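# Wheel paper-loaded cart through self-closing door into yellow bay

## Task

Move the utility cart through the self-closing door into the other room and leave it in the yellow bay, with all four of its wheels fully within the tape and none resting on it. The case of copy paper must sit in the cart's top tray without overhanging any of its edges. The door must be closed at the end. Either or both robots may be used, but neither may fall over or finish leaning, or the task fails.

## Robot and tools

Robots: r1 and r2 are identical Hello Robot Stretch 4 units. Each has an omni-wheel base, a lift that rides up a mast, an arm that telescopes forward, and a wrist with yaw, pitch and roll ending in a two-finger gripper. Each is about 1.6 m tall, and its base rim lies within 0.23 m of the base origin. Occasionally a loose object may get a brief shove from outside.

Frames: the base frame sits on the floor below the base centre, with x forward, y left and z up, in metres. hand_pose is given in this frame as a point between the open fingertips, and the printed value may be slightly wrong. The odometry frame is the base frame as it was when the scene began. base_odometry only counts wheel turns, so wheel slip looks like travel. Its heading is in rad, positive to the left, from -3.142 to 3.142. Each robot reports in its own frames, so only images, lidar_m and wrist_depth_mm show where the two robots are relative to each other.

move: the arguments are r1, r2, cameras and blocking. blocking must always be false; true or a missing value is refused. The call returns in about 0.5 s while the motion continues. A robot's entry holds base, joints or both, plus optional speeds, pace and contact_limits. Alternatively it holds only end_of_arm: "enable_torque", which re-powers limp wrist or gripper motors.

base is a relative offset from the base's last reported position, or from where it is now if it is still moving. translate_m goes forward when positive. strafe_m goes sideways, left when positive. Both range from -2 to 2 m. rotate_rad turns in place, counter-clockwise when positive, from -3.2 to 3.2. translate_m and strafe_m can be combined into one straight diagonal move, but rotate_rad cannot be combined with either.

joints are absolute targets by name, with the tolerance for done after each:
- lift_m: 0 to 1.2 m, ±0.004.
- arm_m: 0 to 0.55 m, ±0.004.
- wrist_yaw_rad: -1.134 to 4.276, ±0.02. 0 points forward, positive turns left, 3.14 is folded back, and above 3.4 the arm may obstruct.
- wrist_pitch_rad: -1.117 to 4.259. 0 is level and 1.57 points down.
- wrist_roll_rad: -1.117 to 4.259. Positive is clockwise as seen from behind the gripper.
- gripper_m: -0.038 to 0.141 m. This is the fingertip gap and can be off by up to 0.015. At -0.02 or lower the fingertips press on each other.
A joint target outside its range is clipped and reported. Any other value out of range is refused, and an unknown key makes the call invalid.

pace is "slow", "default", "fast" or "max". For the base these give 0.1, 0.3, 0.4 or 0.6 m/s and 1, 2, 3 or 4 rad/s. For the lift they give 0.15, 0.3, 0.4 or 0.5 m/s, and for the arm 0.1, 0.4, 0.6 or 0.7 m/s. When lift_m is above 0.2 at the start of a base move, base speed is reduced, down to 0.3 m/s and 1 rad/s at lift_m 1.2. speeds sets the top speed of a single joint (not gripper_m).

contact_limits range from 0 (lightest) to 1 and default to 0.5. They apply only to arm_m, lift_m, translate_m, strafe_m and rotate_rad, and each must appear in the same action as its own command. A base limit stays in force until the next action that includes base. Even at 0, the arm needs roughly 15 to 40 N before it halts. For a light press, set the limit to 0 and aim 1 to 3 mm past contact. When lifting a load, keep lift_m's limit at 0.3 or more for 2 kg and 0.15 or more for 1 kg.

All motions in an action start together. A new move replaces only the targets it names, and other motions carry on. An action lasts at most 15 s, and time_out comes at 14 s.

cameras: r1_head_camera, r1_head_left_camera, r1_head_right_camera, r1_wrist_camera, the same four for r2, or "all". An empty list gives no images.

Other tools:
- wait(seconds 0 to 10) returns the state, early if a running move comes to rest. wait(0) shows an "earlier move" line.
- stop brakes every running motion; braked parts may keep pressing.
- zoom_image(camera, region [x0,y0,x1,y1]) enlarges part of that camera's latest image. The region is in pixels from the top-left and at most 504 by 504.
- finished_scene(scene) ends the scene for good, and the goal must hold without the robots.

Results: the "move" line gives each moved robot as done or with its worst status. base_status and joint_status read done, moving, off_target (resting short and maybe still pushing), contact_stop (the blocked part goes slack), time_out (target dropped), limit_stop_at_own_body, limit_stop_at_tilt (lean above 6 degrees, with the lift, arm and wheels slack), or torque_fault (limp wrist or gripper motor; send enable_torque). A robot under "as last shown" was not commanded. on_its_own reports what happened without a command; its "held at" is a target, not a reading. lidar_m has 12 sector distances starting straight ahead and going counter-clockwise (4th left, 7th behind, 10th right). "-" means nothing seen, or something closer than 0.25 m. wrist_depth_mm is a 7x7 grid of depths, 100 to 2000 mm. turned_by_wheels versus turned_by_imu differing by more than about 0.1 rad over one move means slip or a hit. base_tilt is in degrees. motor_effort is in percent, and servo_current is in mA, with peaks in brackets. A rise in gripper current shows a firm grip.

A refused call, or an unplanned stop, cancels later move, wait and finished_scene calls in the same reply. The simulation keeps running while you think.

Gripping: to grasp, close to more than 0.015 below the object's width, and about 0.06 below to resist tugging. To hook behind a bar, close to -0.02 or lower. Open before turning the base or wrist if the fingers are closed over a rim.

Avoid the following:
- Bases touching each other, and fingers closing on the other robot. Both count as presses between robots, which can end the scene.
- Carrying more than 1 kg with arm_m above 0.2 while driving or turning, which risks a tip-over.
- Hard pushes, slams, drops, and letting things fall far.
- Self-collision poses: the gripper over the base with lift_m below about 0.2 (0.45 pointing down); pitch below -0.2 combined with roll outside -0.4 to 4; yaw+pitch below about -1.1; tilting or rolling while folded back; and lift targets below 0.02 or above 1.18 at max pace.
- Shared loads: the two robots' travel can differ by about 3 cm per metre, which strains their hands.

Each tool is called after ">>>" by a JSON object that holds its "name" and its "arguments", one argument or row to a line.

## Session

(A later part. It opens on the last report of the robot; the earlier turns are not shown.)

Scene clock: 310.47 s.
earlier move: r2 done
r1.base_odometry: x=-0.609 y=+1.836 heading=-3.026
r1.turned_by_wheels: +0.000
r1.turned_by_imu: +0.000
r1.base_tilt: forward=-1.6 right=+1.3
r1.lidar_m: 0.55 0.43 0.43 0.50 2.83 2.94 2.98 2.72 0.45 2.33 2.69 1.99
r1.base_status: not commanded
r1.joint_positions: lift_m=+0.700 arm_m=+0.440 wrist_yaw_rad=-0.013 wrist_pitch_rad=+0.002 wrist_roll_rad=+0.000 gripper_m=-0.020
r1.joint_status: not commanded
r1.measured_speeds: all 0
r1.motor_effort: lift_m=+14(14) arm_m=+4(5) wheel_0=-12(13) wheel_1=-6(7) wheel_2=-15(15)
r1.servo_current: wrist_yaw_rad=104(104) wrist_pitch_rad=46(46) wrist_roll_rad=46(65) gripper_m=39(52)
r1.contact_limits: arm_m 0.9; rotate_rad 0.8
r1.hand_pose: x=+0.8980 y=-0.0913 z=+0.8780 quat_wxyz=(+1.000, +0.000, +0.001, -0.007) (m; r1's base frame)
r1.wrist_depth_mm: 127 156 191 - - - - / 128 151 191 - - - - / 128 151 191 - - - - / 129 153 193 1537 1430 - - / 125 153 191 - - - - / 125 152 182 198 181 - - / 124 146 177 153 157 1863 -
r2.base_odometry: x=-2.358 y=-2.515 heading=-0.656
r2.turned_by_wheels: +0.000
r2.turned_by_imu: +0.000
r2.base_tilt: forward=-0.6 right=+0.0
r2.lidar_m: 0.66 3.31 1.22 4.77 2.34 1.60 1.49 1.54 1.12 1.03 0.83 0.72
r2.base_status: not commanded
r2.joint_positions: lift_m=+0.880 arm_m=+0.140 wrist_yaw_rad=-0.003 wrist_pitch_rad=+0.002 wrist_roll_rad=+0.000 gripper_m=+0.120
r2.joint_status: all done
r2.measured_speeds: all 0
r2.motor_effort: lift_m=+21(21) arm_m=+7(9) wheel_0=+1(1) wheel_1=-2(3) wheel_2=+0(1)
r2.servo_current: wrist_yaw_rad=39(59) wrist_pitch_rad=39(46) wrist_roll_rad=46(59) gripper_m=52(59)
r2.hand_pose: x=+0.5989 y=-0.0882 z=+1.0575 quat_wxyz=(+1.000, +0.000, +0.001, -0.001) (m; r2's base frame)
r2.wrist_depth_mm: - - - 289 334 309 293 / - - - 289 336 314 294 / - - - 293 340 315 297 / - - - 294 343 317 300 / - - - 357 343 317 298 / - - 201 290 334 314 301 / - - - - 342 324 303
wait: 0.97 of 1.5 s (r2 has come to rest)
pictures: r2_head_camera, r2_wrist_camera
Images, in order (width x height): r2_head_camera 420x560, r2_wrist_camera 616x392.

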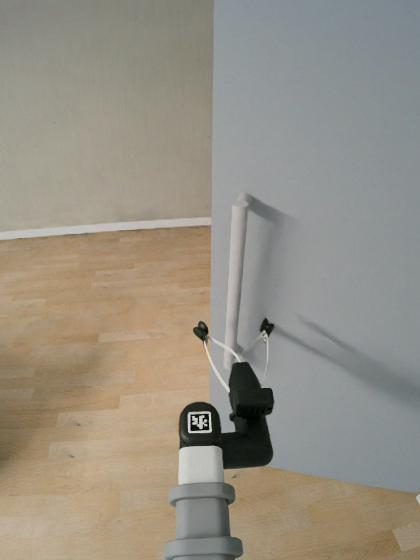

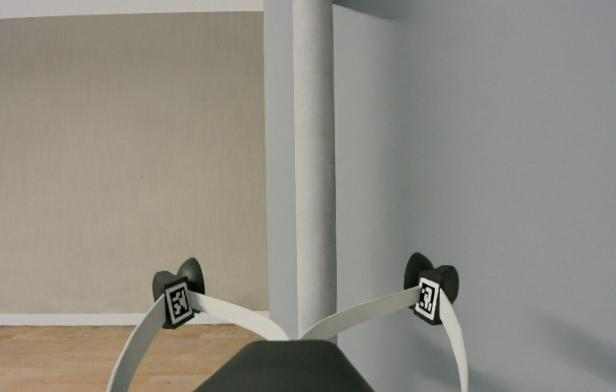

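>>> {"name": "move", "arguments": {
  "r2": {"joints":{"arm_m":0.21}},
  "blocking": false
}}

>>> {"name": "wait", "arguments": {
  "seconds": 1
}}

>>> {"name": "move", "arguments": {
  "r2": {"joints":{"gripper_m":-0.02}},
  "blocking": false
}}

>>> {"name": "wait", "arguments": {
  "seconds": 2,
  "cameras": ["r2_wrist_camera","r2_head_camera"]
}}

Scene clock: 319.00 s.
move: r2 moving
r1: as last shown
r1.lidar_m: 0.58 0.43 0.43 0.47 2.82 2.97 2.96 2.72 0.42 2.34 2.69 1.99
r1.motor_effort: lift_m=+14(14) arm_m=+4(4) wheel_0=-12(13) wheel_1=-6(7) wheel_2=-15(15)
r1.servo_current: wrist_yaw_rad=85(98) wrist_pitch_rad=39(46) wrist_roll_rad=33(59) gripper_m=46(52)
r1.contact_limits: arm_m 0.9; rotate_rad 0.8
r1.wrist_depth_mm: 127 156 191 - - - - / 128 151 191 - - - - / 127 151 190 - - - - / 129 153 193 1576 1464 - - / 125 153 191 - - - - / 125 151 182 198 181 - - / 124 146 177 153 158 1756 -
r2.base_odometry: x=-2.358 y=-2.515 heading=-0.656
r2.turned_by_wheels: +0.000
r2.turned_by_imu: +0.000
r2.base_tilt: forward=-0.7 right=+0.0
r2.lidar_m: 0.62 3.31 1.22 4.79 2.33 1.59 1.48 1.51 1.11 1.03 0.83 0.72
r2.base_status: not commanded
r2.joint_positions: lift_m=+0.880 arm_m=+0.188 wrist_yaw_rad=-0.003 wrist_pitch_rad=+0.002 wrist_roll_rad=+0.000 gripper_m=+0.120
r2.joint_status: arm_m moving
r2.measured_speeds: translate_m=+0.000 strafe_m=+0.000 rotate_rad=+0.000 lift_m=+0.000 arm_m=+0.140 wrist_yaw_rad=+0.000 wrist_pitch_rad=+0.000 wrist_roll_rad=+0.000
r2.motor_effort: lift_m=+21(21) arm_m=+6(10) wheel_0=+1(1) wheel_1=-2(3) wheel_2=+0(1)
r2.servo_current: wrist_yaw_rad=52(65) wrist_pitch_rad=39(46) wrist_roll_rad=33(59) gripper_m=52(52)
r2.hand_pose: x=+0.6466 y=-0.0882 z=+1.0575 quat_wxyz=(+1.000, +0.000, +0.001, -0.001) (m; r2's base frame)
r2.wrist_depth_mm: - - - 306 293 273 259 / - - - 246 296 273 259 / - - - 245 298 277 260 / - - - 246 300 278 263 / - - - 247 303 278 265 / - - 200 245 297 276 266 / - - - - 298 286 268
pictures: none

Scene clock: 319.63 s.
earlier move: r2 done
r1.base_odometry: x=-0.609 y=+1.836 heading=-3.026
r1.turned_by_wheels: +0.000
r1.turned_by_imu: +0.000
r1.base_tilt: forward=-1.6 right=+1.3
r1.lidar_m: 0.59 0.45 0.42 0.46 2.83 2.96 2.95 2.71 0.44 2.33 2.72 1.97
r1.base_status: not commanded
r1.joint_positions: lift_m=+0.700 arm_m=+0.440 wrist_yaw_rad=-0.013 wrist_pitch_rad=+0.002 wrist_roll_rad=+0.000 gripper_m=-0.020
r1.joint_status: not commanded
r1.measured_speeds: all 0
r1.motor_effort: lift_m=+14(14) arm_m=+4(4) wheel_0=-12(13) wheel_1=-6(7) wheel_2=-15(15)
r1.servo_current: wrist_yaw_rad=72(98) wrist_pitch_rad=46(52) wrist_roll_rad=26(59) gripper_m=39(52)
r1.contact_limits: arm_m 0.9; rotate_rad 0.8
r1.hand_pose: x=+0.8980 y=-0.0913 z=+0.8780 quat_wxyz=(+1.000, +0.000, +0.001, -0.007) (m; r1's base frame)
r1.wrist_depth_mm: 128 156 191 - - - - / 128 151 191 - - - - / 128 151 191 - - - - / 129 152 192 1537 1430 - - / 125 152 191 - - - - / 125 151 182 198 181 - - / 124 146 176 152 158 1863 -
r2.base_odometry: x=-2.358 y=-2.515 heading=-0.656
r2.turned_by_wheels: +0.000
r2.turned_by_imu: +0.000
r2.base_tilt: forward=-0.7 right=+0.0
r2.lidar_m: 0.67 3.32 1.19 4.78 2.33 1.62 1.50 1.53 1.10 1.02 0.85 0.71
r2.base_status: not commanded
r2.joint_positions: lift_m=+0.880 arm_m=+0.210 wrist_yaw_rad=-0.003 wrist_pitch_rad=+0.002 wrist_roll_rad=+0.000 gripper_m=+0.120
r2.joint_status: all done
r2.measured_speeds: all 0
r2.motor_effort: lift_m=+21(21) arm_m=+7(11) wheel_0=+1(1) wheel_1=-2(3) wheel_2=+0(1)
r2.servo_current: wrist_yaw_rad=46(65) wrist_pitch_rad=39(46) wrist_roll_rad=39(59) gripper_m=46(59)
r2.hand_pose: x=+0.6688 y=-0.0882 z=+1.0575 quat_wxyz=(+1.000, +0.000, +0.001, -0.001) (m; r2's base frame)
r2.wrist_depth_mm: - - - 213 270 252 237 / - - - 214 268 253 237 / - - - 214 273 254 240 / - - - 216 277 255 242 / - - - 217 277 256 243 / - - 201 215 271 255 242 / - - - - 274 260 247
wait: 0.63 of 1 s (r2 has come to rest)
pictures: none

Scene clock: 320.13 s.
move: r2 moving
r1: as last shown
r1.lidar_m: 0.58 0.44 0.42 0.49 2.79 2.96 2.96 2.71 0.43 2.34 2.72 1.98
r1.motor_effort: lift_m=+14(14) arm_m=+4(5) wheel_0=-12(12) wheel_1=-6(7) wheel_2=-15(15)
r1.servo_current: wrist_yaw_rad=85(98) wrist_pitch_rad=46(46) wrist_roll_rad=46(59) gripper_m=39(46)
r1.contact_limits: arm_m 0.9; rotate_rad 0.8
r1.wrist_depth_mm: 128 156 191 - - - - / 128 151 191 - - - - / 128 151 191 - - - - / 129 153 193 1618 1430 - - / 125 153 192 - - - - / 125 151 182 198 181 - - / 124 146 177 153 158 1863 -
r2.base_odometry: x=-2.358 y=-2.515 heading=-0.656
r2.turned_by_wheels: +0.000
r2.turned_by_imu: +0.000
r2.base_tilt: forward=-0.6 right=+0.1
r2.lidar_m: 0.65 3.34 1.19 4.78 2.36 1.62 1.48 1.54 1.09 1.02 0.84 0.73
r2.base_status: not commanded
r2.joint_positions: lift_m=+0.880 arm_m=+0.210 wrist_yaw_rad=-0.003 wrist_pitch_rad=+0.002 wrist_roll_rad=+0.000 gripper_m=+0.106
r2.joint_status: gripper_m moving
r2.measured_speeds: all 0
r2.motor_effort: lift_m=+21(21) arm_m=+7(7) wheel_0=+1(1) wheel_1=-2(2) wheel_2=+0(0)
r2.servo_current: wrist_yaw_rad=39(59) wrist_pitch_rad=46(46) wrist_roll_rad=39(59) gripper_m=111(111)
r2.hand_pose: x=+0.6688 y=-0.0882 z=+1.0575 quat_wxyz=(+1.000, +0.000, +0.001, -0.001) (m; r2's base frame)
r2.wrist_depth_mm: - - - 213 270 250 239 / - - - 214 270 253 238 / - - - 214 273 254 238 / - - - 216 277 254 243 / - - - 217 277 256 244 / - - 196 216 198 256 242 / - - - - 274 256 246
pictures: none

Scene clock: 321.80 s.
earlier move: r2 done
r1.base_odometry: x=-0.609 y=+1.836 heading=-3.025
r1.turned_by_wheels: +0.001
r1.turned_by_imu: +0.001
r1.base_tilt: forward=-1.6 right=+1.3
r1.lidar_m: 0.59 0.43 0.44 0.49 2.80 2.96 2.95 2.70 0.42 2.33 2.69 1.97
r1.base_status: not commanded
r1.joint_positions: lift_m=+0.700 arm_m=+0.440 wrist_yaw_rad=-0.013 wrist_pitch_rad=+0.002 wrist_roll_rad=+0.000 gripper_m=-0.020
r1.joint_status: not commanded
r1.measured_speeds: all 0
r1.motor_effort: lift_m=+14(14) arm_m=+4(5) wheel_0=-10(13) wheel_1=-7(7) wheel_2=-10(15)
r1.servo_current: wrist_yaw_rad=85(111) wrist_pitch_rad=33(52) wrist_roll_rad=39(65) gripper_m=39(52)
r1.contact_limits: arm_m 0.9; rotate_rad 0.8
r1.hand_pose: x=+0.8980 y=-0.0913 z=+0.8780 quat_wxyz=(+1.000, +0.000, +0.001, -0.007) (m; r1's base frame)
r1.wrist_depth_mm: 132 161 197 - - - - / 132 156 197 - - - - / 126 157 197 - - - - / 133 158 198 1576 1464 - - / 129 158 199 - - - - / 129 157 183 198 178 - - / 128 147 182 156 150 - -
r2.base_odometry: x=-2.358 y=-2.515 heading=-0.656
r2.turned_by_wheels: +0.000
r2.turned_by_imu: +0.000
r2.base_tilt: forward=-0.7 right=+0.1
r2.lidar_m: 0.63 3.32 1.21 4.76 2.38 1.60 1.48 1.53 1.12 1.03 0.83 0.71
r2.base_status: not commanded
r2.joint_positions: lift_m=+0.880 arm_m=+0.210 wrist_yaw_rad=-0.003 wrist_pitch_rad=+0.002 wrist_roll_rad=+0.000 gripper_m=-0.018
r2.joint_status: all done
r2.measured_speeds: all 0
r2.motor_effort: lift_m=+21(21) arm_m=+5(8) wheel_0=+1(1) wheel_1=-2(2) wheel_2=+0(0)
r2.servo_current: wrist_yaw_rad=46(59) wrist_pitch_rad=39(46) wrist_roll_rad=46(59) gripper_m=150(306)
r2.hand_pose: x=+0.6690 y=-0.0882 z=+1.0575 quat_wxyz=(+1.000, +0.000, +0.001, -0.001) (m; r2's base frame)
r2.wrist_depth_mm: - - - 204 260 243 233 / - - - 205 263 245 233 / - - - 204 264 247 234 / - - - 208 267 248 236 / - - - 206 267 250 238 / - - 184 206 179 247 238 / - - - - 265 250 239
wait: 1.67 of 2 s (r2 has come to rest)
pictures: r2_head_camera, r2_wrist_camera
Images, in order (width x height): r2_head_camera 420x560, r2_wrist_camera 616x392.

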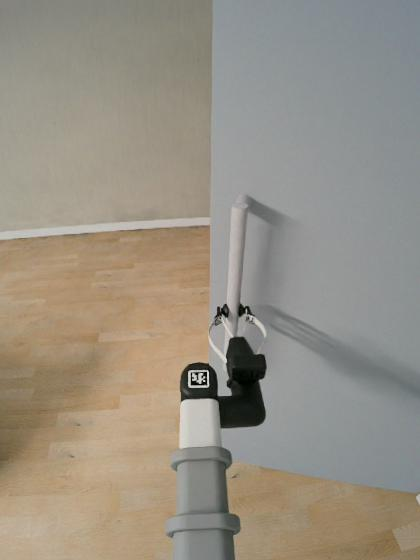

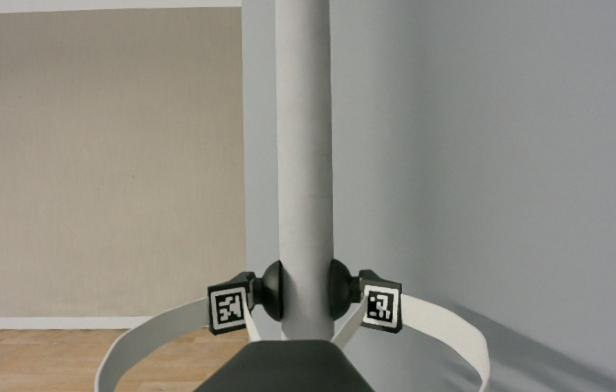

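>>> {"name": "move", "arguments": {
  "r2": {"base":{"translate_m":-0.2},"pace":"slow","contact_limits":{"translate_m":0.7}},
  "blocking": false
}}

>>> {"name": "wait", "arguments": {
  "seconds": 3.5,
  "cameras": ["r2_head_camera","r2_wrist_camera","r1_head_camera"]
}}

Scene clock: 327.67 s.
move: r2 moving
r1: as last shown
r1.base_odometry: x=-0.609 y=+1.836 heading=-3.024
r1.lidar_m: 0.57 0.44 0.41 0.49 2.80 2.95 2.95 2.73 0.43 2.33 2.74 1.98
r1.joint_positions: lift_m=+0.700 arm_m=+0.440 wrist_yaw_rad=-0.006 wrist_pitch_rad=+0.002 wrist_roll_rad=+0.000 gripper_m=-0.020
r1.measured_speeds: translate_m=+0.000 strafe_m=+0.000 rotate_rad=+0.004 lift_m=+0.000 arm_m=+0.000 wrist_yaw_rad=+0.044 wrist_pitch_rad=+0.000 wrist_roll_rad=+0.000
r1.motor_effort: lift_m=+14(14) arm_m=+4(5) wheel_0=-6(11) wheel_1=-4(6) wheel_2=-6(10)
r1.servo_current: wrist_yaw_rad=46(91) wrist_pitch_rad=46(46) wrist_roll_rad=33(59) gripper_m=39(52)
r1.contact_limits: arm_m 0.9; rotate_rad 0.8
r1.hand_pose: x=+0.8987 y=-0.0892 z=+0.8780 quat_wxyz=(+1.000, +0.000, +0.001, -0.003) (m; r1's base frame)
r1.wrist_depth_mm: 135 155 202 - - - - / 135 165 202 - - - - / 133 165 200 - - - - / 133 161 202 - 1464 - - / 136 161 202 - - - - / 132 160 186 193 179 - - / 135 150 186 144 144 - -
r2.base_odometry: x=-2.367 y=-2.507 heading=-0.656
r2.turned_by_wheels: +0.000
r2.turned_by_imu: +0.000
r2.base_tilt: forward=-0.7 right=+0.1
r2.lidar_m: 0.65 3.34 1.20 4.75 2.34 1.59 1.47 1.49 1.12 1.02 0.82 0.70
r2.base_status: translate_m moving
r2.joint_positions: lift_m=+0.880 arm_m=+0.210 wrist_yaw_rad=-0.001 wrist_pitch_rad=+0.002 wrist_roll_rad=+0.000 gripper_m=-0.018
r2.joint_status: not commanded
r2.measured_speeds: translate_m=-0.048 strafe_m=+0.001 rotate_rad=+0.003 lift_m=+0.000 arm_m=+0.000 wrist_yaw_rad=+0.003 wrist_pitch_rad=+0.000 wrist_roll_rad=+0.000
r2.motor_effort: lift_m=+21(21) arm_m=+3(5) wheel_0=-7(13) wheel_1=-9(9) wheel_2=+13(13)
r2.servo_current: wrist_yaw_rad=46(59) wrist_pitch_rad=39(46) wrist_roll_rad=39(52) gripper_m=150(163)
r2.contact_limits: translate_m 0.7
r2.hand_pose: x=+0.6692 y=-0.0879 z=+1.0575 quat_wxyz=(+1.000, +0.000, +0.001, -0.001) (m; r2's base frame)
r2.wrist_depth_mm: - - - 205 263 245 233 / - - - 208 264 245 234 / - - - 209 266 248 234 / - - - 212 267 250 238 / - - - 208 270 252 238 / - - 187 207 179 249 240 / - - - - 267 251 241
pictures: none

Scene clock: 330.43 s.
earlier move: r2 done
r1.base_odometry: x=-0.609 y=+1.836 heading=-3.026
r1.turned_by_wheels: -0.001
r1.turned_by_imu: -0.002
r1.base_tilt: forward=-1.6 right=+1.3
r1.lidar_m: 0.58 0.46 0.41 0.50 2.82 2.97 2.95 2.71 0.44 2.33 2.74 1.98
r1.base_status: not commanded
r1.joint_positions: lift_m=+0.700 arm_m=+0.440 wrist_yaw_rad=-0.011 wrist_pitch_rad=+0.002 wrist_roll_rad=+0.000 gripper_m=-0.020
r1.joint_status: not commanded
r1.measured_speeds: all 0
r1.motor_effort: lift_m=+14(14) arm_m=+4(5) wheel_0=-9(11) wheel_1=-5(6) wheel_2=-14(14)
r1.servo_current: wrist_yaw_rad=65(98) wrist_pitch_rad=39(52) wrist_roll_rad=39(65) gripper_m=46(52)
r1.contact_limits: arm_m 0.9; rotate_rad 0.8
r1.hand_pose: x=+0.8983 y=-0.0905 z=+0.8780 quat_wxyz=(+1.000, +0.000, +0.001, -0.005) (m; r1's base frame)
r1.wrist_depth_mm: 127 155 190 - - - - / 128 151 191 - - - - / 128 151 190 - - - - / 128 152 192 1499 1397 - - / 125 152 192 - - - - / 128 151 182 198 179 - - / 124 146 169 154 158 1863 -
r2.base_odometry: x=-2.516 y=-2.393 heading=-0.656
r2.turned_by_wheels: +0.000
r2.turned_by_imu: +0.001
r2.base_tilt: forward=-0.7 right=+0.1
r2.lidar_m: 0.87 3.52 1.30 4.75 2.04 1.38 1.29 1.32 1.12 1.05 1.05 0.91
r2.base_status: done
r2.joint_positions: lift_m=+0.880 arm_m=+0.210 wrist_yaw_rad=-0.002 wrist_pitch_rad=+0.002 wrist_roll_rad=+0.000 gripper_m=-0.019
r2.joint_status: not commanded
r2.measured_speeds: all 0
r2.motor_effort: lift_m=+21(21) arm_m=-3(5) wheel_0=-3(13) wheel_1=-5(11) wheel_2=+6(14)
r2.servo_current: wrist_yaw_rad=46(59) wrist_pitch_rad=39(46) wrist_roll_rad=52(59) gripper_m=85(163)
r2.contact_limits: translate_m 0.7
r2.hand_pose: x=+0.6692 y=-0.0879 z=+1.0575 quat_wxyz=(+1.000, +0.000, +0.001, -0.001) (m; r2's base frame)
r2.wrist_depth_mm: - - - 455 - - 397 / - - - 504 - - 397 / - - - 504 - - 399 / - - - 512 - - 402 / - - - 415 - - 399 / - - 187 201 169 - 404 / - - - - - - -
wait: 2.77 of 3.5 s (r2 has come to rest)
pictures: r1_head_camera, r2_head_camera, r2_wrist_camera
Images, in order (width x height): r1_head_camera 420x560, r2_head_camera 420x560, r2_wrist_camera 616x392.

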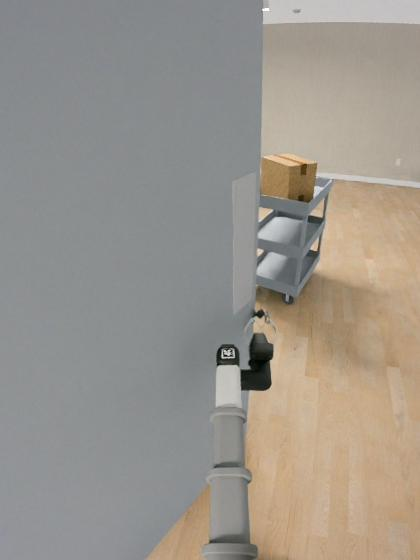

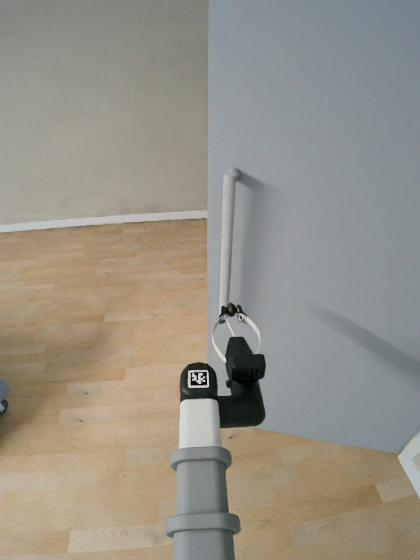

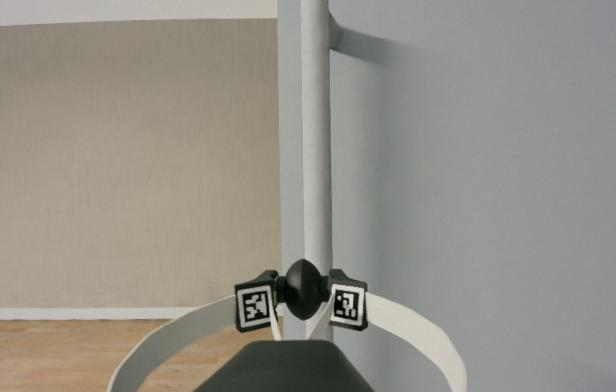

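>>> {"name": "move", "arguments": {
  "r2": {"base":{"translate_m":0.16,"strafe_m":-0.012},"joints":{"gripper_m":0.12,"arm_m":0.24}},
  "blocking": false
}}

>>> {"name": "wait", "arguments": {
  "seconds": 2.5,
  "cameras": ["r2_wrist_camera"]
}}

>>> {"name": "wait", "arguments": {
  "seconds": 1.2,
  "cameras": ["r2_wrist_camera"]
}}

Scene clock: 337.13 s.
move: r2 moving
r1: as last shown
r1.turned_by_wheels: +0.000
r1.turned_by_imu: +0.000
r1.base_tilt: forward=-1.6 right=+1.2
r1.lidar_m: 0.58 0.45 0.41 0.49 2.79 2.95 2.97 2.72 0.39 2.33 2.74 1.99
r1.motor_effort: lift_m=+14(14) arm_m=+4(5) wheel_0=-9(9) wheel_1=-5(5) wheel_2=-14(14)
r1.servo_current: wrist_yaw_rad=52(85) wrist_pitch_rad=46(52) wrist_roll_rad=39(65) gripper_m=46(46)
r1.contact_limits: arm_m 0.9; rotate_rad 0.8
r1.wrist_depth_mm: 127 156 191 - - - - / 128 151 191 - - - - / 127 151 191 - - - - / 128 152 192 1537 1397 - - / 125 152 191 - - - - / 128 151 181 198 179 - - / 124 146 169 154 158 1863 -
r2.base_odometry: x=-2.493 y=-2.413 heading=-0.656
r2.turned_by_wheels: +0.000
r2.turned_by_imu: +0.001
r2.base_tilt: forward=-0.7 right=+0.1
r2.lidar_m: 0.82 3.47 1.27 4.74 2.07 1.43 1.33 1.36 1.10 1.05 1.03 0.88
r2.base_status: translate_m moving; strafe_m moving
r2.joint_positions: lift_m=+0.880 arm_m=+0.239 wrist_yaw_rad=-0.002 wrist_pitch_rad=+0.002 wrist_roll_rad=+0.000 gripper_m=+0.005
r2.joint_status: arm_m moving; gripper_m moving
r2.measured_speeds: translate_m=+0.121 strafe_m=-0.009 rotate_rad=+0.000 lift_m=+0.000 arm_m=+0.024 wrist_yaw_rad=+0.000 wrist_pitch_rad=+0.000 wrist_roll_rad=+0.000
r2.motor_effort: lift_m=+21(21) arm_m=+6(11) wheel_0=+11(11) wheel_1=+6(7) wheel_2=-13(13)
r2.servo_current: wrist_yaw_rad=52(52) wrist_pitch_rad=39(46) wrist_roll_rad=33(52) gripper_m=85(85)
r2.hand_pose: x=+0.6985 y=-0.0879 z=+1.0575 quat_wxyz=(+1.000, +0.000, +0.001, -0.001) (m; r2's base frame)
r2.wrist_depth_mm: - - - 415 397 370 349 / - - - 445 397 373 353 / - - - 445 399 375 353 / - - - 449 399 379 355 / - - - 357 402 379 359 / - - - 191 183 379 364 / - - - - - 373 362
pictures: none

Scene clock: 338.80 s.
earlier move: r2 done
r1.base_odometry: x=-0.609 y=+1.836 heading=-3.026
r1.turned_by_wheels: +0.000
r1.turned_by_imu: +0.000
r1.base_tilt: forward=-1.6 right=+1.3
r1.lidar_m: 0.59 0.43 0.44 0.46 2.82 2.96 2.96 2.72 0.43 2.31 2.71 1.98
r1.base_status: not commanded
r1.joint_positions: lift_m=+0.700 arm_m=+0.440 wrist_yaw_rad=-0.011 wrist_pitch_rad=+0.002 wrist_roll_rad=+0.000 gripper_m=-0.020
r1.joint_status: not commanded
r1.measured_speeds: all 0
r1.motor_effort: lift_m=+14(14) arm_m=+4(5) wheel_0=-9(10) wheel_1=-5(6) wheel_2=-14(14)
r1.servo_current: wrist_yaw_rad=65(85) wrist_pitch_rad=46(52) wrist_roll_rad=52(65) gripper_m=46(52)
r1.contact_limits: arm_m 0.9; rotate_rad 0.8
r1.hand_pose: x=+0.8983 y=-0.0905 z=+0.8780 quat_wxyz=(+1.000, +0.000, +0.001, -0.005) (m; r1's base frame)
r1.wrist_depth_mm: 127 155 191 - - - - / 128 151 191 - - - - / 128 151 190 - - - - / 128 152 191 1537 1397 - - / 125 152 190 - - - - / 127 151 182 198 179 - - / 124 146 169 154 158 1863 -
r2.base_odometry: x=-2.397 y=-2.500 heading=-0.656
r2.turned_by_wheels: +0.000
r2.turned_by_imu: +0.000
r2.base_tilt: forward=-0.7 right=+0.0
r2.lidar_m: 0.69 3.37 1.22 4.79 2.28 1.58 1.46 1.49 1.10 1.02 0.87 0.75
r2.base_status: done
r2.joint_positions: lift_m=+0.880 arm_m=+0.240 wrist_yaw_rad=-0.002 wrist_pitch_rad=+0.002 wrist_roll_rad=+0.000 gripper_m=+0.120
r2.joint_status: all done
r2.measured_speeds: all 0
r2.motor_effort: lift_m=+21(21) arm_m=+7(11) wheel_0=+3(11) wheel_1=+3(8) wheel_2=-3(13)
r2.servo_current: wrist_yaw_rad=46(59) wrist_pitch_rad=46(46) wrist_roll_rad=46(59) gripper_m=59(111)
r2.hand_pose: x=+0.6990 y=-0.0879 z=+1.0575 quat_wxyz=(+1.000, +0.000, +0.001, -0.001) (m; r2's base frame)
r2.wrist_depth_mm: - - - 224 274 254 242 / - - - 227 277 257 242 / - - - 231 279 258 244 / - - - 233 281 259 247 / - - - 232 285 262 248 / - - 201 226 276 260 248 / - - - - 279 264 250
wait: 1.67 of 2.5 s (r2 has come to rest)
pictures: r2_wrist_camera
Images, in order (width x height): r2_wrist_camera 616x392.

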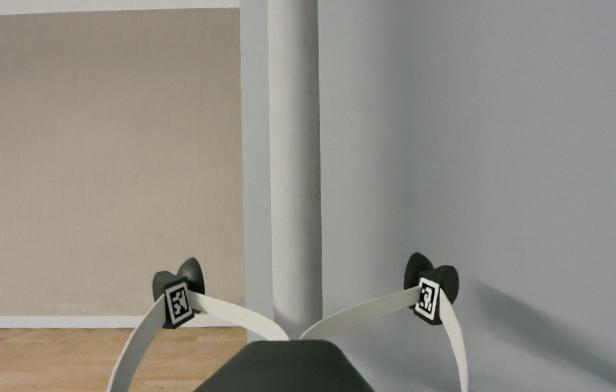

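Scene clock: 340.00 s.
r1.base_odometry: x=-0.609 y=+1.836 heading=-3.026
r1.turned_by_wheels: +0.000
r1.turned_by_imu: +0.000
r1.base_tilt: forward=-1.6 right=+1.3
r1.lidar_m: 0.57 0.45 0.44 0.49 2.79 2.97 2.98 2.72 0.44 2.34 2.71 1.98
r1.base_status: not commanded
r1.joint_positions: lift_m=+0.700 arm_m=+0.440 wrist_yaw_rad=-0.011 wrist_pitch_rad=+0.002 wrist_roll_rad=+0.000 gripper_m=-0.020
r1.joint_status: not commanded
r1.measured_speeds: all 0
r1.motor_effort: lift_m=+14(14) arm_m=+4(5) wheel_0=-9(10) wheel_1=-5(6) wheel_2=-14(14)
r1.servo_current: wrist_yaw_rad=65(85) wrist_pitch_rad=39(52) wrist_roll_rad=46(65) gripper_m=39(52)
r1.contact_limits: arm_m 0.9; rotate_rad 0.8
r1.hand_pose: x=+0.8983 y=-0.0905 z=+0.8780 quat_wxyz=(+1.000, +0.000, +0.001, -0.005) (m; r1's base frame)
r1.wrist_depth_mm: 128 155 190 - - - - / 128 151 190 - - - - / 128 151 190 - - - - / 129 152 191 1499 1397 - - / 125 152 191 - - - - / 128 151 182 198 180 - - / 124 146 169 154 158 1863 -
r2.base_odometry: x=-2.397 y=-2.500 heading=-0.656
r2.turned_by_wheels: +0.000
r2.turned_by_imu: +0.000
r2.base_tilt: forward=-0.7 right=+0.1
r2.lidar_m: 0.69 3.38 1.21 4.77 2.29 1.57 1.45 1.49 1.11 1.02 0.85 0.75
r2.base_status: done
r2.joint_positions: lift_m=+0.880 arm_m=+0.240 wrist_yaw_rad=-0.002 wrist_pitch_rad=+0.002 wrist_roll_rad=+0.000 gripper_m=+0.120
r2.joint_status: all done
r2.measured_speeds: all 0
r2.motor_effort: lift_m=+21(21) arm_m=+7(11) wheel_0=+3(11) wheel_1=+3(8) wheel_2=-3(13)
r2.servo_current: wrist_yaw_rad=46(59) wrist_pitch_rad=39(46) wrist_roll_rad=59(59) gripper_m=46(111)
r2.hand_pose: x=+0.6990 y=-0.0879 z=+1.0575 quat_wxyz=(+1.000, +0.000, +0.001, -0.001) (m; r2's base frame)
r2.wrist_depth_mm: - - - 225 276 256 243 / - - - 227 277 256 242 / - - - 231 279 259 244 / - - - 233 282 258 248 / - - - 232 282 263 247 / - - 201 226 276 260 248 / - - - - 279 265 251
wait: 1.20 s; at rest by 0.27 s
pictures: r2_wrist_camera
Images, in order (width x height): r2_wrist_camera 616x392.

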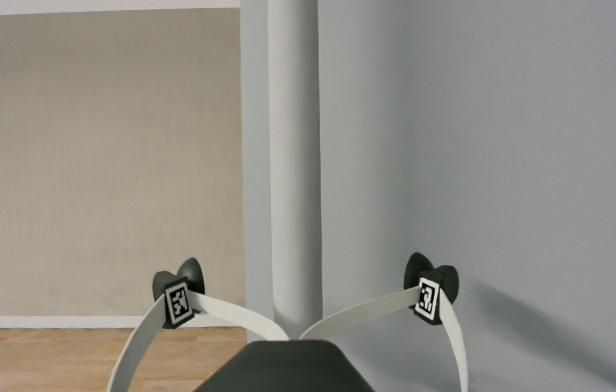

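>>> {"name": "move", "arguments": {
  "r2": {"joints":{"arm_m":0.295},"pace":"slow","contact_limits":{"arm_m":0.1}},
  "blocking": false
}}

>>> {"name": "wait", "arguments": {
  "seconds": 1.2
}}

>>> {"name": "move", "arguments": {
  "r2": {"joints":{"gripper_m":-0.02}},
  "blocking": false
}}

>>> {"name": "wait", "arguments": {
  "seconds": 2,
  "cameras": ["r2_wrist_camera"]
}}

Scene clock: 344.87 s.
move: r2 moving
r1: as last shown
r1.lidar_m: 0.56 0.44 0.42 0.47 2.82 2.96 2.95 2.73 0.43 2.34 2.71 1.96
r1.motor_effort: lift_m=+14(14) arm_m=+4(4) wheel_0=-9(9) wheel_1=-5(5) wheel_2=-14(14)
r1.servo_current: wrist_yaw_rad=65(91) wrist_pitch_rad=39(46) wrist_roll_rad=46(59) gripper_m=46(52)
r1.contact_limits: arm_m 0.9; rotate_rad 0.8
r1.wrist_depth_mm: 127 156 191 - - - - / 128 151 190 - - - - / 128 151 190 - - - - / 128 152 191 1499 1464 - - / 125 152 191 - - - - / 127 151 182 198 179 - - / 124 146 169 154 158 1808 -
r2.base_odometry: x=-2.397 y=-2.500 heading=-0.656
r2.turned_by_wheels: +0.000
r2.turned_by_imu: +0.000
r2.base_tilt: forward=-0.7 right=+0.1
r2.lidar_m: 0.69 3.34 1.23 4.77 2.27 1.57 1.44 1.46 1.08 1.01 0.85 0.74
r2.base_status: not commanded
r2.joint_positions: lift_m=+0.880 arm_m=+0.252 wrist_yaw_rad=-0.002 wrist_pitch_rad=+0.002 wrist_roll_rad=+0.000 gripper_m=+0.120
r2.joint_status: arm_m moving
r2.measured_speeds: translate_m=+0.000 strafe_m=+0.000 rotate_rad=+0.000 lift_m=+0.000 arm_m=+0.049 wrist_yaw_rad=+0.000 wrist_pitch_rad=+0.000 wrist_roll_rad=+0.000
r2.motor_effort: lift_m=+21(21) arm_m=+7(12) wheel_0=+3(3) wheel_1=+3(3) wheel_2=-3(3)
r2.servo_current: wrist_yaw_rad=39(52) wrist_pitch_rad=39(46) wrist_roll_rad=59(59) gripper_m=52(59)
r2.contact_limits: arm_m 0.1
r2.hand_pose: x=+0.7116 y=-0.0879 z=+1.0575 quat_wxyz=(+1.000, +0.000, +0.001, -0.001) (m; r2's base frame)
r2.wrist_depth_mm: - - - 211 266 247 235 / - - - 213 268 249 236 / - - - 216 268 250 236 / - - - 213 271 251 239 / - - - 223 273 253 239 / - - 200 215 265 251 240 / - - - - 270 257 242
pictures: none

Scene clock: 346.07 s.
earlier move: r2 moving
r1.base_odometry: x=-0.609 y=+1.836 heading=-3.026
r1.turned_by_wheels: -0.001
r1.turned_by_imu: -0.001
r1.base_tilt: forward=-1.6 right=+1.3
r1.lidar_m: 0.58 0.44 0.42 0.44 2.83 2.95 2.95 2.72 0.43 2.32 2.71 1.97
r1.base_status: not commanded
r1.joint_positions: lift_m=+0.700 arm_m=+0.440 wrist_yaw_rad=-0.017 wrist_pitch_rad=+0.002 wrist_roll_rad=+0.000 gripper_m=-0.020
r1.joint_status: not commanded
r1.measured_speeds: all 0
r1.motor_effort: lift_m=+14(14) arm_m=+4(4) wheel_0=-12(12) wheel_1=-6(7) wheel_2=-21(21)
r1.servo_current: wrist_yaw_rad=78(104) wrist_pitch_rad=39(46) wrist_roll_rad=46(59) gripper_m=46(52)
r1.contact_limits: arm_m 0.9; rotate_rad 0.8
r1.hand_pose: x=+0.8977 y=-0.0923 z=+0.8780 quat_wxyz=(+1.000, +0.000, +0.001, -0.008) (m; r1's base frame)
r1.wrist_depth_mm: 119 141 179 - - - - / 119 141 179 - - - - / 119 142 179 1576 - - - / 117 139 180 220 1499 - - / 114 142 180 1983 - - - / 120 141 178 196 178 - - / 116 133 155 151 1281 146 -
r2.base_odometry: x=-2.397 y=-2.500 heading=-0.656
r2.turned_by_wheels: +0.000
r2.turned_by_imu: +0.000
r2.base_tilt: forward=-0.7 right=+0.1
r2.lidar_m: 0.73 3.35 1.24 4.77 2.28 1.55 1.42 1.50 1.10 1.02 0.89 0.76
r2.base_status: not commanded
r2.joint_positions: lift_m=+0.880 arm_m=+0.295 wrist_yaw_rad=-0.003 wrist_pitch_rad=+0.002 wrist_roll_rad=+0.000 gripper_m=+0.120
r2.joint_status: arm_m moving
r2.measured_speeds: all 0
r2.motor_effort: lift_m=+21(21) arm_m=+10(15) wheel_0=+3(3) wheel_1=+3(3) wheel_2=-3(4)
r2.servo_current: wrist_yaw_rad=59(65) wrist_pitch_rad=39(46) wrist_roll_rad=46(59) gripper_m=46(59)
r2.contact_limits: arm_m 0.1
r2.hand_pose: x=+0.7536 y=-0.0883 z=+1.0575 quat_wxyz=(+1.000, +0.000, +0.001, -0.001) (m; r2's base frame)
r2.wrist_depth_mm: - - - 185 241 223 212 / - - - 185 242 225 213 / - - - 185 244 228 214 / - - - 186 245 229 216 / - - - 187 246 227 217 / - - 200 188 243 225 218 / - - - - 246 233 219
wait: 1.20 s; no rest
pictures: none

Scene clock: 346.57 s.
earlier move: r2 done
move: r2 moving
r1: as last shown
r1.turned_by_wheels: +0.000
r1.turned_by_imu: +0.000
r1.lidar_m: 0.58 0.44 0.41 0.48 2.81 2.94 2.96 2.72 0.45 2.33 2.69 1.98
r1.servo_current: wrist_yaw_rad=111(111) wrist_pitch_rad=39(46) wrist_roll_rad=52(65) gripper_m=39(46)
r1.contact_limits: arm_m 0.9; rotate_rad 0.8
r1.wrist_depth_mm: 119 142 179 - - - - / 120 142 179 - - - - / 119 142 178 1576 - - - / 118 138 180 220 1464 - - / 114 143 179 - - - - / 119 142 176 195 179 - - / 116 133 155 152 1281 146 -
r2.base_odometry: x=-2.397 y=-2.500 heading=-0.656
r2.turned_by_wheels: +0.000
r2.turned_by_imu: +0.000
r2.base_tilt: forward=-0.7 right=+0.1
r2.lidar_m: 0.72 3.36 1.24 4.78 2.28 1.53 1.45 1.49 1.11 0.99 0.88 0.75
r2.base_status: not commanded
r2.joint_positions: lift_m=+0.880 arm_m=+0.295 wrist_yaw_rad=-0.005 wrist_pitch_rad=+0.002 wrist_roll_rad=+0.000 gripper_m=+0.106
r2.joint_status: gripper_m moving; the others done
r2.measured_speeds: translate_m=+0.000 strafe_m=+0.000 rotate_rad=+0.000 lift_m=+0.000 arm_m=+0.000 wrist_yaw_rad=-0.014 wrist_pitch_rad=+0.000 wrist_roll_rad=+0.000
r2.motor_effort: lift_m=+21(21) arm_m=+11(11) wheel_0=+3(3) wheel_1=+2(3) wheel_2=-3(4)
r2.servo_current: wrist_yaw_rad=52(59) wrist_pitch_rad=39(46) wrist_roll_rad=39(52) gripper_m=124(130)
r2.contact_limits: arm_m 0.1
r2.hand_pose: x=+0.7534 y=-0.0889 z=+1.0575 quat_wxyz=(+1.000, +0.000, +0.001, -0.003) (m; r2's base frame)
r2.wrist_depth_mm: - - - 188 241 224 213 / - - - 188 241 224 213 / - - - 185 243 228 215 / - - - 185 244 229 216 / - - 286 190 247 229 218 / - - 197 190 200 226 218 / - - - - 247 235 219
pictures: none

Scene clock: 348.23 s.
earlier move: r2 done
r1.base_odometry: x=-0.609 y=+1.836 heading=-3.026
r1.turned_by_wheels: +0.000
r1.turned_by_imu: +0.000
r1.base_tilt: forward=-1.6 right=+1.3
r1.lidar_m: 0.56 0.45 0.42 0.48 2.82 2.95 2.95 2.72 0.44 2.30 2.72 1.97
r1.base_status: not commanded
r1.joint_positions: lift_m=+0.700 arm_m=+0.440 wrist_yaw_rad=-0.017 wrist_pitch_rad=+0.002 wrist_roll_rad=+0.000 gripper_m=-0.020
r1.joint_status: not commanded
r1.measured_speeds: all 0
r1.motor_effort: lift_m=+14(14) arm_m=+4(4) wheel_0=-15(15) wheel_1=-8(8) wheel_2=-15(21)
r1.servo_current: wrist_yaw_rad=91(117) wrist_pitch_rad=39(52) wrist_roll_rad=52(65) gripper_m=52(52)
r1.contact_limits: arm_m 0.9; rotate_rad 0.8
r1.hand_pose: x=+0.8977 y=-0.0923 z=+0.8780 quat_wxyz=(+1.000, +0.000, +0.001, -0.008) (m; r1's base frame)
r1.wrist_depth_mm: 129 157 194 - - - - / 129 153 193 - - - - / 129 153 193 - - - - / 129 154 195 1576 1397 - - / 126 153 193 - - - - / 126 153 183 200 180 - - / 125 147 178 145 156 1808 -
r2.base_odometry: x=-2.397 y=-2.500 heading=-0.656
r2.turned_by_wheels: +0.000
r2.turned_by_imu: +0.000
r2.base_tilt: forward=-0.7 right=+0.1
r2.lidar_m: 0.70 3.37 1.24 4.77 2.28 1.59 1.43 1.48 1.12 1.01 0.87 0.76
r2.base_status: not commanded
r2.joint_positions: lift_m=+0.880 arm_m=+0.295 wrist_yaw_rad=+0.002 wrist_pitch_rad=+0.002 wrist_roll_rad=+0.000 gripper_m=-0.019
r2.joint_status: all done
r2.measured_speeds: all 0
r2.motor_effort: lift_m=+21(21) arm_m=+6(11) wheel_0=+1(3) wheel_1=-1(3) wheel_2=-1(4)
r2.servo_current: wrist_yaw_rad=52(65) wrist_pitch_rad=39(46) wrist_roll_rad=59(59) gripper_m=91(189)
r2.contact_limits: arm_m 0.1
r2.hand_pose: x=+0.7543 y=-0.0869 z=+1.0575 quat_wxyz=(+1.000, +0.000, +0.001, +0.001) (m; r2's base frame)
r2.wrist_depth_mm: - - - 163 224 207 196 / - - - 164 226 208 198 / - - - 165 227 210 200 / - - - 168 229 211 200 / - - - 166 229 213 201 / - - 187 171 183 213 203 / - - - - 229 208 203
wait: 1.67 of 2 s (r2 has come to rest)
pictures: r2_wrist_camera
Images, in order (width x height): r2_wrist_camera 616x392.

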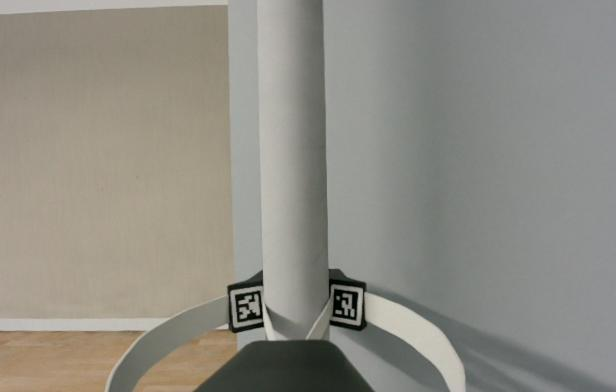

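>>> {"name": "move", "arguments": {
  "r2": {"base":{"translate_m":-0.22},"pace":"slow","contact_limits":{"translate_m":0.7}},
  "blocking": false
}}

>>> {"name": "wait", "arguments": {
  "seconds": 3.5,
  "cameras": ["r2_head_camera","r2_wrist_camera","r1_head_camera"]
}}

Scene clock: 352.73 s.
move: r2 moving
r1.base_odometry: x=-0.609 y=+1.836 heading=-3.025
r1.turned_by_wheels: +0.001
r1.turned_by_imu: +0.001
r1.base_tilt: forward=-1.5 right=+1.3
r1.lidar_m: 0.55 0.46 0.44 0.49 2.81 2.95 2.97 2.70 0.42 2.34 2.70 2.01
r1.base_status: not commanded
r1.joint_positions: lift_m=+0.700 arm_m=+0.440 wrist_yaw_rad=-0.015 wrist_pitch_rad=+0.002 wrist_roll_rad=+0.000 gripper_m=-0.020
r1.joint_status: not commanded
r1.measured_speeds: translate_m=+0.000 strafe_m=+0.000 rotate_rad=+0.006 lift_m=+0.000 arm_m=+0.000 wrist_yaw_rad=+0.046 wrist_pitch_rad=+0.000 wrist_roll_rad=+0.000
r1.motor_effort: lift_m=+14(14) arm_m=+4(4) wheel_0=-10(15) wheel_1=-6(8) wheel_2=-10(15)
r1.servo_current: wrist_yaw_rad=85(111) wrist_pitch_rad=39(52) wrist_roll_rad=39(65) gripper_m=39(46)
r1.contact_limits: arm_m 0.9; rotate_rad 0.8
r1.hand_pose: x=+0.8979 y=-0.0918 z=+0.8780 quat_wxyz=(+1.000, +0.000, +0.001, -0.008) (m; r1's base frame)
r1.wrist_depth_mm: 133 163 200 - - - - / 133 158 200 - - - - / 127 158 199 - - - - / 134 159 200 1618 1397 - - / 131 158 200 - - - - / 130 158 185 198 178 - - / 136 148 183 160 148 - -
r2.base_odometry: x=-2.406 y=-2.492 heading=-0.656
r2.turned_by_wheels: +0.001
r2.turned_by_imu: +0.001
r2.base_tilt: forward=-0.6 right=+0.0
r2.lidar_m: 0.68 3.38 1.25 4.78 2.25 1.54 1.42 1.48 1.11 1.02 0.87 0.76
r2.base_status: translate_m moving
r2.joint_positions: lift_m=+0.880 arm_m=+0.295 wrist_yaw_rad=+0.004 wrist_pitch_rad=+0.002 wrist_roll_rad=+0.000 gripper_m=-0.019
r2.joint_status: not commanded
r2.measured_speeds: translate_m=-0.049 strafe_m=+0.000 rotate_rad=+0.003 lift_m=+0.000 arm_m=+0.000 wrist_yaw_rad=+0.008 wrist_pitch_rad=+0.000 wrist_roll_rad=+0.000
r2.motor_effort: lift_m=+21(21) arm_m=+3(6) wheel_0=-3(5) wheel_1=-6(7) wheel_2=+16(16)
r2.servo_current: wrist_yaw_rad=52(59) wrist_pitch_rad=39(46) wrist_roll_rad=52(52) gripper_m=91(91)
r2.contact_limits: arm_m 0.1; translate_m 0.7
r2.hand_pose: x=+0.7547 y=-0.0862 z=+1.0575 quat_wxyz=(+1.000, +0.000, +0.001, +0.002) (m; r2's base frame)
r2.wrist_depth_mm: - - - 163 224 209 197 / - - - 165 226 210 198 / - - - 165 228 211 199 / - - - 168 229 211 201 / - - - 166 231 213 202 / - - 187 171 183 214 203 / - - - - 231 209 204
pictures: none

Scene clock: 355.73 s.
earlier move: r2 done
r1.base_odometry: x=-0.609 y=+1.836 heading=-3.024
r1.turned_by_wheels: +0.001
r1.turned_by_imu: +0.001
r1.base_tilt: forward=-1.6 right=+1.3
r1.lidar_m: 0.81 0.53 0.47 0.47 2.81 2.95 2.96 2.73 0.43 2.33 2.69 1.97
r1.base_status: not commanded
r1.joint_positions: lift_m=+0.700 arm_m=+0.440 wrist_yaw_rad=-0.003 wrist_pitch_rad=+0.002 wrist_roll_rad=+0.000 gripper_m=-0.020
r1.joint_status: not commanded
r1.measured_speeds: all 0
r1.motor_effort: lift_m=+14(14) arm_m=+4(5) wheel_0=-4(15) wheel_1=-3(8) wheel_2=-3(15)
r1.servo_current: wrist_yaw_rad=59(111) wrist_pitch_rad=39(52) wrist_roll_rad=33(65) gripper_m=39(52)
r1.contact_limits: arm_m 0.9; rotate_rad 0.8
r1.hand_pose: x=+0.8990 y=-0.0882 z=+0.8780 quat_wxyz=(+1.000, +0.000, +0.001, -0.001) (m; r1's base frame)
r1.wrist_depth_mm: 317 - - - - - - / 309 - - - - - - / 320 - - - - - - / 320 - - - 1397 - - / 319 - - - - - - / 315 - - 191 179 - - / 314 351 178 179 143 - -
r2.base_odometry: x=-2.571 y=-2.366 heading=-0.654
r2.turned_by_wheels: +0.002
r2.turned_by_imu: +0.006
r2.base_tilt: forward=-0.6 right=+0.0
r2.lidar_m: 0.67 1.53 1.33 4.75 1.92 1.32 1.24 1.28 1.12 1.03 1.05 0.79
r2.base_status: done
r2.joint_positions: lift_m=+0.880 arm_m=+0.295 wrist_yaw_rad=+0.017 wrist_pitch_rad=+0.002 wrist_roll_rad=+0.000 gripper_m=-0.019
r2.joint_status: not commanded
r2.measured_speeds: all 0
r2.motor_effort: lift_m=+21(21) arm_m=-4(6) wheel_0=+11(17) wheel_1=+1(7) wheel_2=+21(28)
r2.servo_current: wrist_yaw_rad=104(111) wrist_pitch_rad=46(46) wrist_roll_rad=46(65) gripper_m=85(98)
r2.contact_limits: arm_m 0.1; translate_m 0.7
r2.hand_pose: x=+0.7557 y=-0.0825 z=+1.0575 quat_wxyz=(+1.000, +0.000, +0.001, +0.008) (m; r2's base frame)
r2.wrist_depth_mm: - - 251 164 232 223 216 / - - 253 165 233 224 218 / - - 254 171 234 226 220 / - - 255 171 236 228 220 / - - 257 167 238 228 223 / - - 187 172 236 229 224 / - - 262 - 237 229 225
wait: 3.00 of 3.5 s (r2 has come to rest)
pictures: r1_head_camera, r2_head_camera, r2_wrist_camera
Images, in order (width x height): r1_head_camera 420x560, r2_head_camera 420x560, r2_wrist_camera 616x392.

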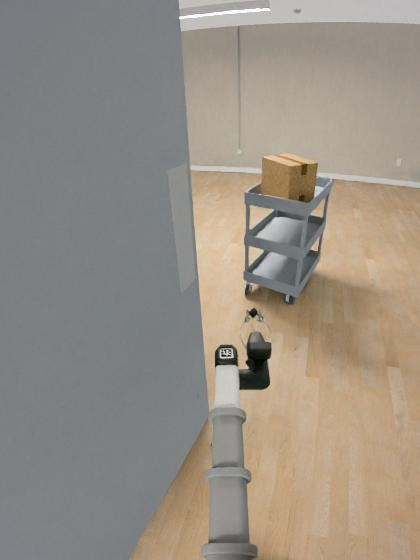

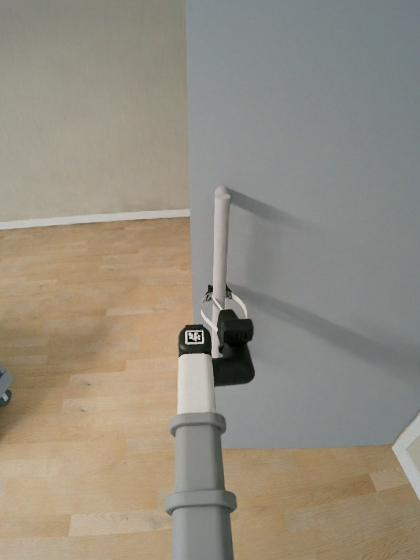

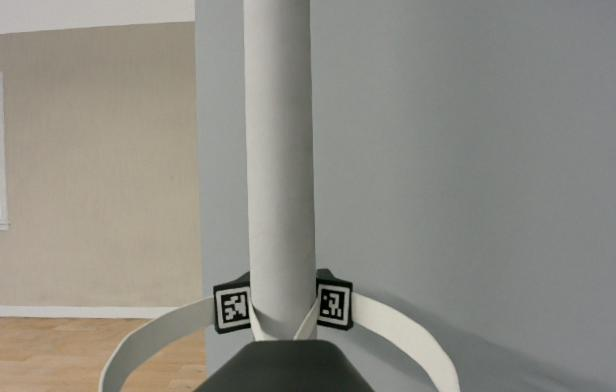

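>>> {"name": "move", "arguments": {
  "r1": {"base":{"rotate_rad":-0.36},"joints":{"arm_m":0.1,"lift_m":0.95}},
  "r2": {"base":{"translate_m":-0.1},"pace":"slow","contact_limits":{"translate_m":0.7}},
  "blocking": false
}}

>>> {"name": "wait", "arguments": {
  "seconds": 1.8
}}

>>> {"name": "wait", "arguments": {
  "seconds": 1.5,
  "cameras": ["r1_head_camera","r1_head_left_camera"]
}}

Scene clock: 374.13 s.
move: r1 moving; r2 moving
r1.base_odometry: x=-0.609 y=+1.836 heading=+3.019
r1.turned_by_wheels: -0.240
r1.turned_by_imu: -0.241
r1.base_tilt: forward=-1.6 right=+1.3
r1.lidar_m: 1.98 0.59 0.47 0.47 2.64 3.06 2.97 3.14 0.42 0.43 2.46 3.41
r1.base_status: rotate_rad moving
r1.joint_positions: lift_m=+0.737 arm_m=+0.389 wrist_yaw_rad=-0.002 wrist_pitch_rad=+0.002 wrist_roll_rad=+0.000 gripper_m=-0.020
r1.joint_status: lift_m moving; arm_m moving
r1.measured_speeds: translate_m=-0.001 strafe_m=+0.000 rotate_rad=-0.741 lift_m=+0.146 arm_m=-0.195 wrist_yaw_rad=+0.000 wrist_pitch_rad=+0.000 wrist_roll_rad=+0.000
r1.motor_effort: lift_m=+28(28) arm_m=-6(8) wheel_0=+5(10) wheel_1=+4(7) wheel_2=+1(8)
r1.servo_current: wrist_yaw_rad=46(72) wrist_pitch_rad=39(52) wrist_roll_rad=26(72) gripper_m=39(46)
r1.hand_pose: x=+0.8485 y=-0.0880 z=+0.9151 quat_wxyz=(+1.000, +0.000, +0.001, -0.001) (m; r1's base frame)
r1.wrist_depth_mm: - - - - - - - / - - - - - - - / - - - - - - - / - - - 1464 - - - / - - - - - - - / - - 1499 191 - - - / - - 164 147 143 - -
r2.base_odometry: x=-2.580 y=-2.358 heading=-0.651
r2.turned_by_wheels: +0.003
r2.turned_by_imu: +0.003
r2.base_tilt: forward=-0.7 right=+0.1
r2.lidar_m: 0.70 1.52 1.33 4.75 1.90 1.32 1.21 1.25 1.11 1.03 1.04 0.78
r2.base_status: translate_m moving
r2.joint_positions: lift_m=+0.880 arm_m=+0.295 wrist_yaw_rad=+0.017 wrist_pitch_rad=+0.002 wrist_roll_rad=+0.000 gripper_m=-0.019
r2.joint_status: not commanded
r2.measured_speeds: translate_m=-0.049 strafe_m=+0.001 rotate_rad=-0.003 lift_m=+0.000 arm_m=+0.000 wrist_yaw_rad=+0.000 wrist_pitch_rad=+0.000 wrist_roll_rad=+0.000
r2.motor_effort: lift_m=+21(21) arm_m=-4(4) wheel_0=+8(11) wheel_1=-2(2) wheel_2=+27(27)
r2.servo_current: wrist_yaw_rad=91(104) wrist_pitch_rad=33(46) wrist_roll_rad=39(52) gripper_m=91(98)
r2.contact_limits: arm_m 0.1; translate_m 0.7
r2.hand_pose: x=+0.7557 y=-0.0825 z=+1.0575 quat_wxyz=(+1.000, +0.000, +0.001, +0.008) (m; r2's base frame)
r2.wrist_depth_mm: - - 251 164 233 224 219 / - - 252 165 233 226 220 / - - 253 169 235 227 221 / - - 254 170 237 229 223 / - - 258 170 238 229 224 / - - 185 180 236 231 225 / - - 262 - 239 230 226
pictures: none

Scene clock: 375.77 s.
earlier move: r1 done; r2 moving
r1.base_odometry: x=-0.609 y=+1.836 heading=+2.899
r1.turned_by_wheels: -0.120
r1.turned_by_imu: -0.121
r1.base_tilt: forward=-1.6 right=+1.2
r1.lidar_m: 1.98 0.75 0.51 0.47 0.54 3.14 2.98 3.06 0.49 0.41 2.33 3.04
r1.base_status: done
r1.joint_positions: lift_m=+0.949 arm_m=+0.100 wrist_yaw_rad=-0.002 wrist_pitch_rad=+0.002 wrist_roll_rad=+0.000 gripper_m=-0.020
r1.joint_status: all done
r1.measured_speeds: all 0
r1.motor_effort: lift_m=+25(29) arm_m=-5(8) wheel_0=+2(10) wheel_1=+0(7) wheel_2=+0(8)
r1.servo_current: wrist_yaw_rad=65(72) wrist_pitch_rad=39(52) wrist_roll_rad=52(72) gripper_m=39(52)
r1.hand_pose: x=+0.5592 y=-0.0880 z=+1.1271 quat_wxyz=(+1.000, +0.000, +0.001, -0.001) (m; r1's base frame)
r1.wrist_depth_mm: - - - - - - - / - - - - - - - / - - - - - - - / - - - - - - - / - - 1808 - - - - / - - 189 191 - - - / - - 178 183 143 - -
r2.base_odometry: x=-2.650 y=-2.305 heading=-0.652
r2.turned_by_wheels: -0.001
r2.turned_by_imu: +0.001
r2.base_tilt: forward=-0.7 right=+0.0
r2.lidar_m: 0.71 1.52 1.38 4.75 1.78 1.23 1.11 1.16 1.12 1.04 1.07 0.80
r2.base_status: translate_m moving
r2.joint_positions: lift_m=+0.880 arm_m=+0.295 wrist_yaw_rad=+0.017 wrist_pitch_rad=+0.002 wrist_roll_rad=+0.000 gripper_m=-0.019
r2.joint_status: not commanded
r2.measured_speeds: all 0
r2.motor_effort: lift_m=+21(21) arm_m=-4(4) wheel_0=+5(12) wheel_1=-1(4) wheel_2=+19(27)
r2.servo_current: wrist_yaw_rad=98(104) wrist_pitch_rad=33(46) wrist_roll_rad=59(65) gripper_m=91(98)
r2.contact_limits: arm_m 0.1; translate_m 0.7
r2.hand_pose: x=+0.7558 y=-0.0825 z=+1.0575 quat_wxyz=(+1.000, +0.000, +0.001, +0.008) (m; r2's base frame)
r2.wrist_depth_mm: - - 244 167 239 236 234 / - - 245 164 238 237 236 / - - 247 168 242 238 236 / - - 249 168 244 239 237 / - - 251 169 244 242 238 / - - 184 170 245 243 240 / - - 254 - 248 243 242
wait: 1.63 of 1.8 s (r1 has come to rest)
pictures: none

Scene clock: 375.90 s.
earlier move: r2 done
r1.base_odometry: x=-0.609 y=+1.836 heading=+2.899
r1.turned_by_wheels: +0.000
r1.turned_by_imu: +0.000
r1.base_tilt: forward=-1.6 right=+1.3
r1.lidar_m: 1.97 0.74 0.51 0.47 0.55 3.16 2.99 3.05 0.48 0.43 2.35 3.03
r1.base_status: done
r1.joint_positions: lift_m=+0.949 arm_m=+0.100 wrist_yaw_rad=-0.002 wrist_pitch_rad=+0.002 wrist_roll_rad=+0.000 gripper_m=-0.020
r1.joint_status: all done
r1.measured_speeds: all 0
r1.motor_effort: lift_m=+25(29) arm_m=-5(8) wheel_0=+2(10) wheel_1=+0(7) wheel_2=+0(8)
r1.servo_current: wrist_yaw_rad=46(72) wrist_pitch_rad=39(52) wrist_roll_rad=65(72) gripper_m=46(52)
r1.hand_pose: x=+0.5592 y=-0.0880 z=+1.1271 quat_wxyz=(+1.000, +0.000, +0.001, -0.001) (m; r1's base frame)
r1.wrist_depth_mm: - - - - - - - / - - - - - - - / - - - - - - - / - - - - - - - / - - 1756 - - - - / - - 189 191 - - - / - - 177 183 144 - -
r2.base_odometry: x=-2.650 y=-2.305 heading=-0.652
r2.turned_by_wheels: +0.000
r2.turned_by_imu: +0.000
r2.base_tilt: forward=-0.7 right=+0.0
r2.lidar_m: 0.71 1.57 1.38 4.76 1.78 1.21 1.12 1.18 1.13 1.04 1.08 0.80
r2.base_status: done
r2.joint_positions: lift_m=+0.880 arm_m=+0.295 wrist_yaw_rad=+0.017 wrist_pitch_rad=+0.002 wrist_roll_rad=+0.000 gripper_m=-0.019
r2.joint_status: not commanded
r2.measured_speeds: all 0
r2.motor_effort: lift_m=+21(21) arm_m=-4(4) wheel_0=+6(12) wheel_1=-2(4) wheel_2=+18(27)
r2.servo_current: wrist_yaw_rad=104(104) wrist_pitch_rad=39(46) wrist_roll_rad=59(65) gripper_m=91(98)
r2.contact_limits: arm_m 0.1; translate_m 0.7
r2.hand_pose: x=+0.7558 y=-0.0825 z=+1.0575 quat_wxyz=(+1.000, +0.000, +0.001, +0.008) (m; r2's base frame)
r2.wrist_depth_mm: - - 245 167 238 236 233 / - - 246 164 240 236 235 / - - 248 168 242 240 235 / - - 249 168 243 240 237 / - - 251 169 244 242 238 / - - 185 169 244 242 240 / - - 254 - 247 243 242
wait: 0.13 of 1.5 s (r2 has come to rest)
pictures: r1_head_camera, r1_head_left_camera
Images, in order (width x height): r1_head_camera 420x560, r1_head_left_camera 420x672.

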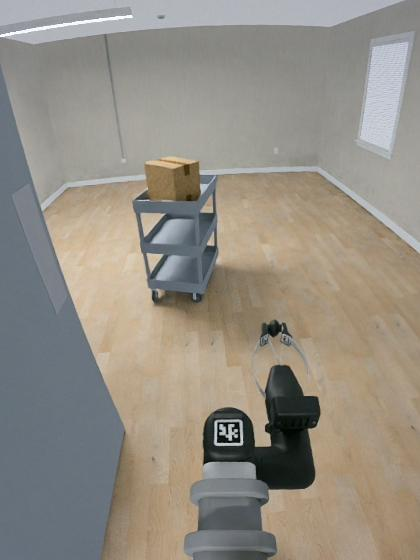

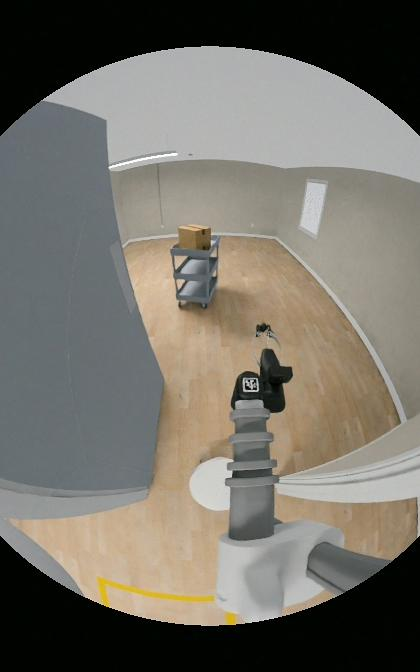

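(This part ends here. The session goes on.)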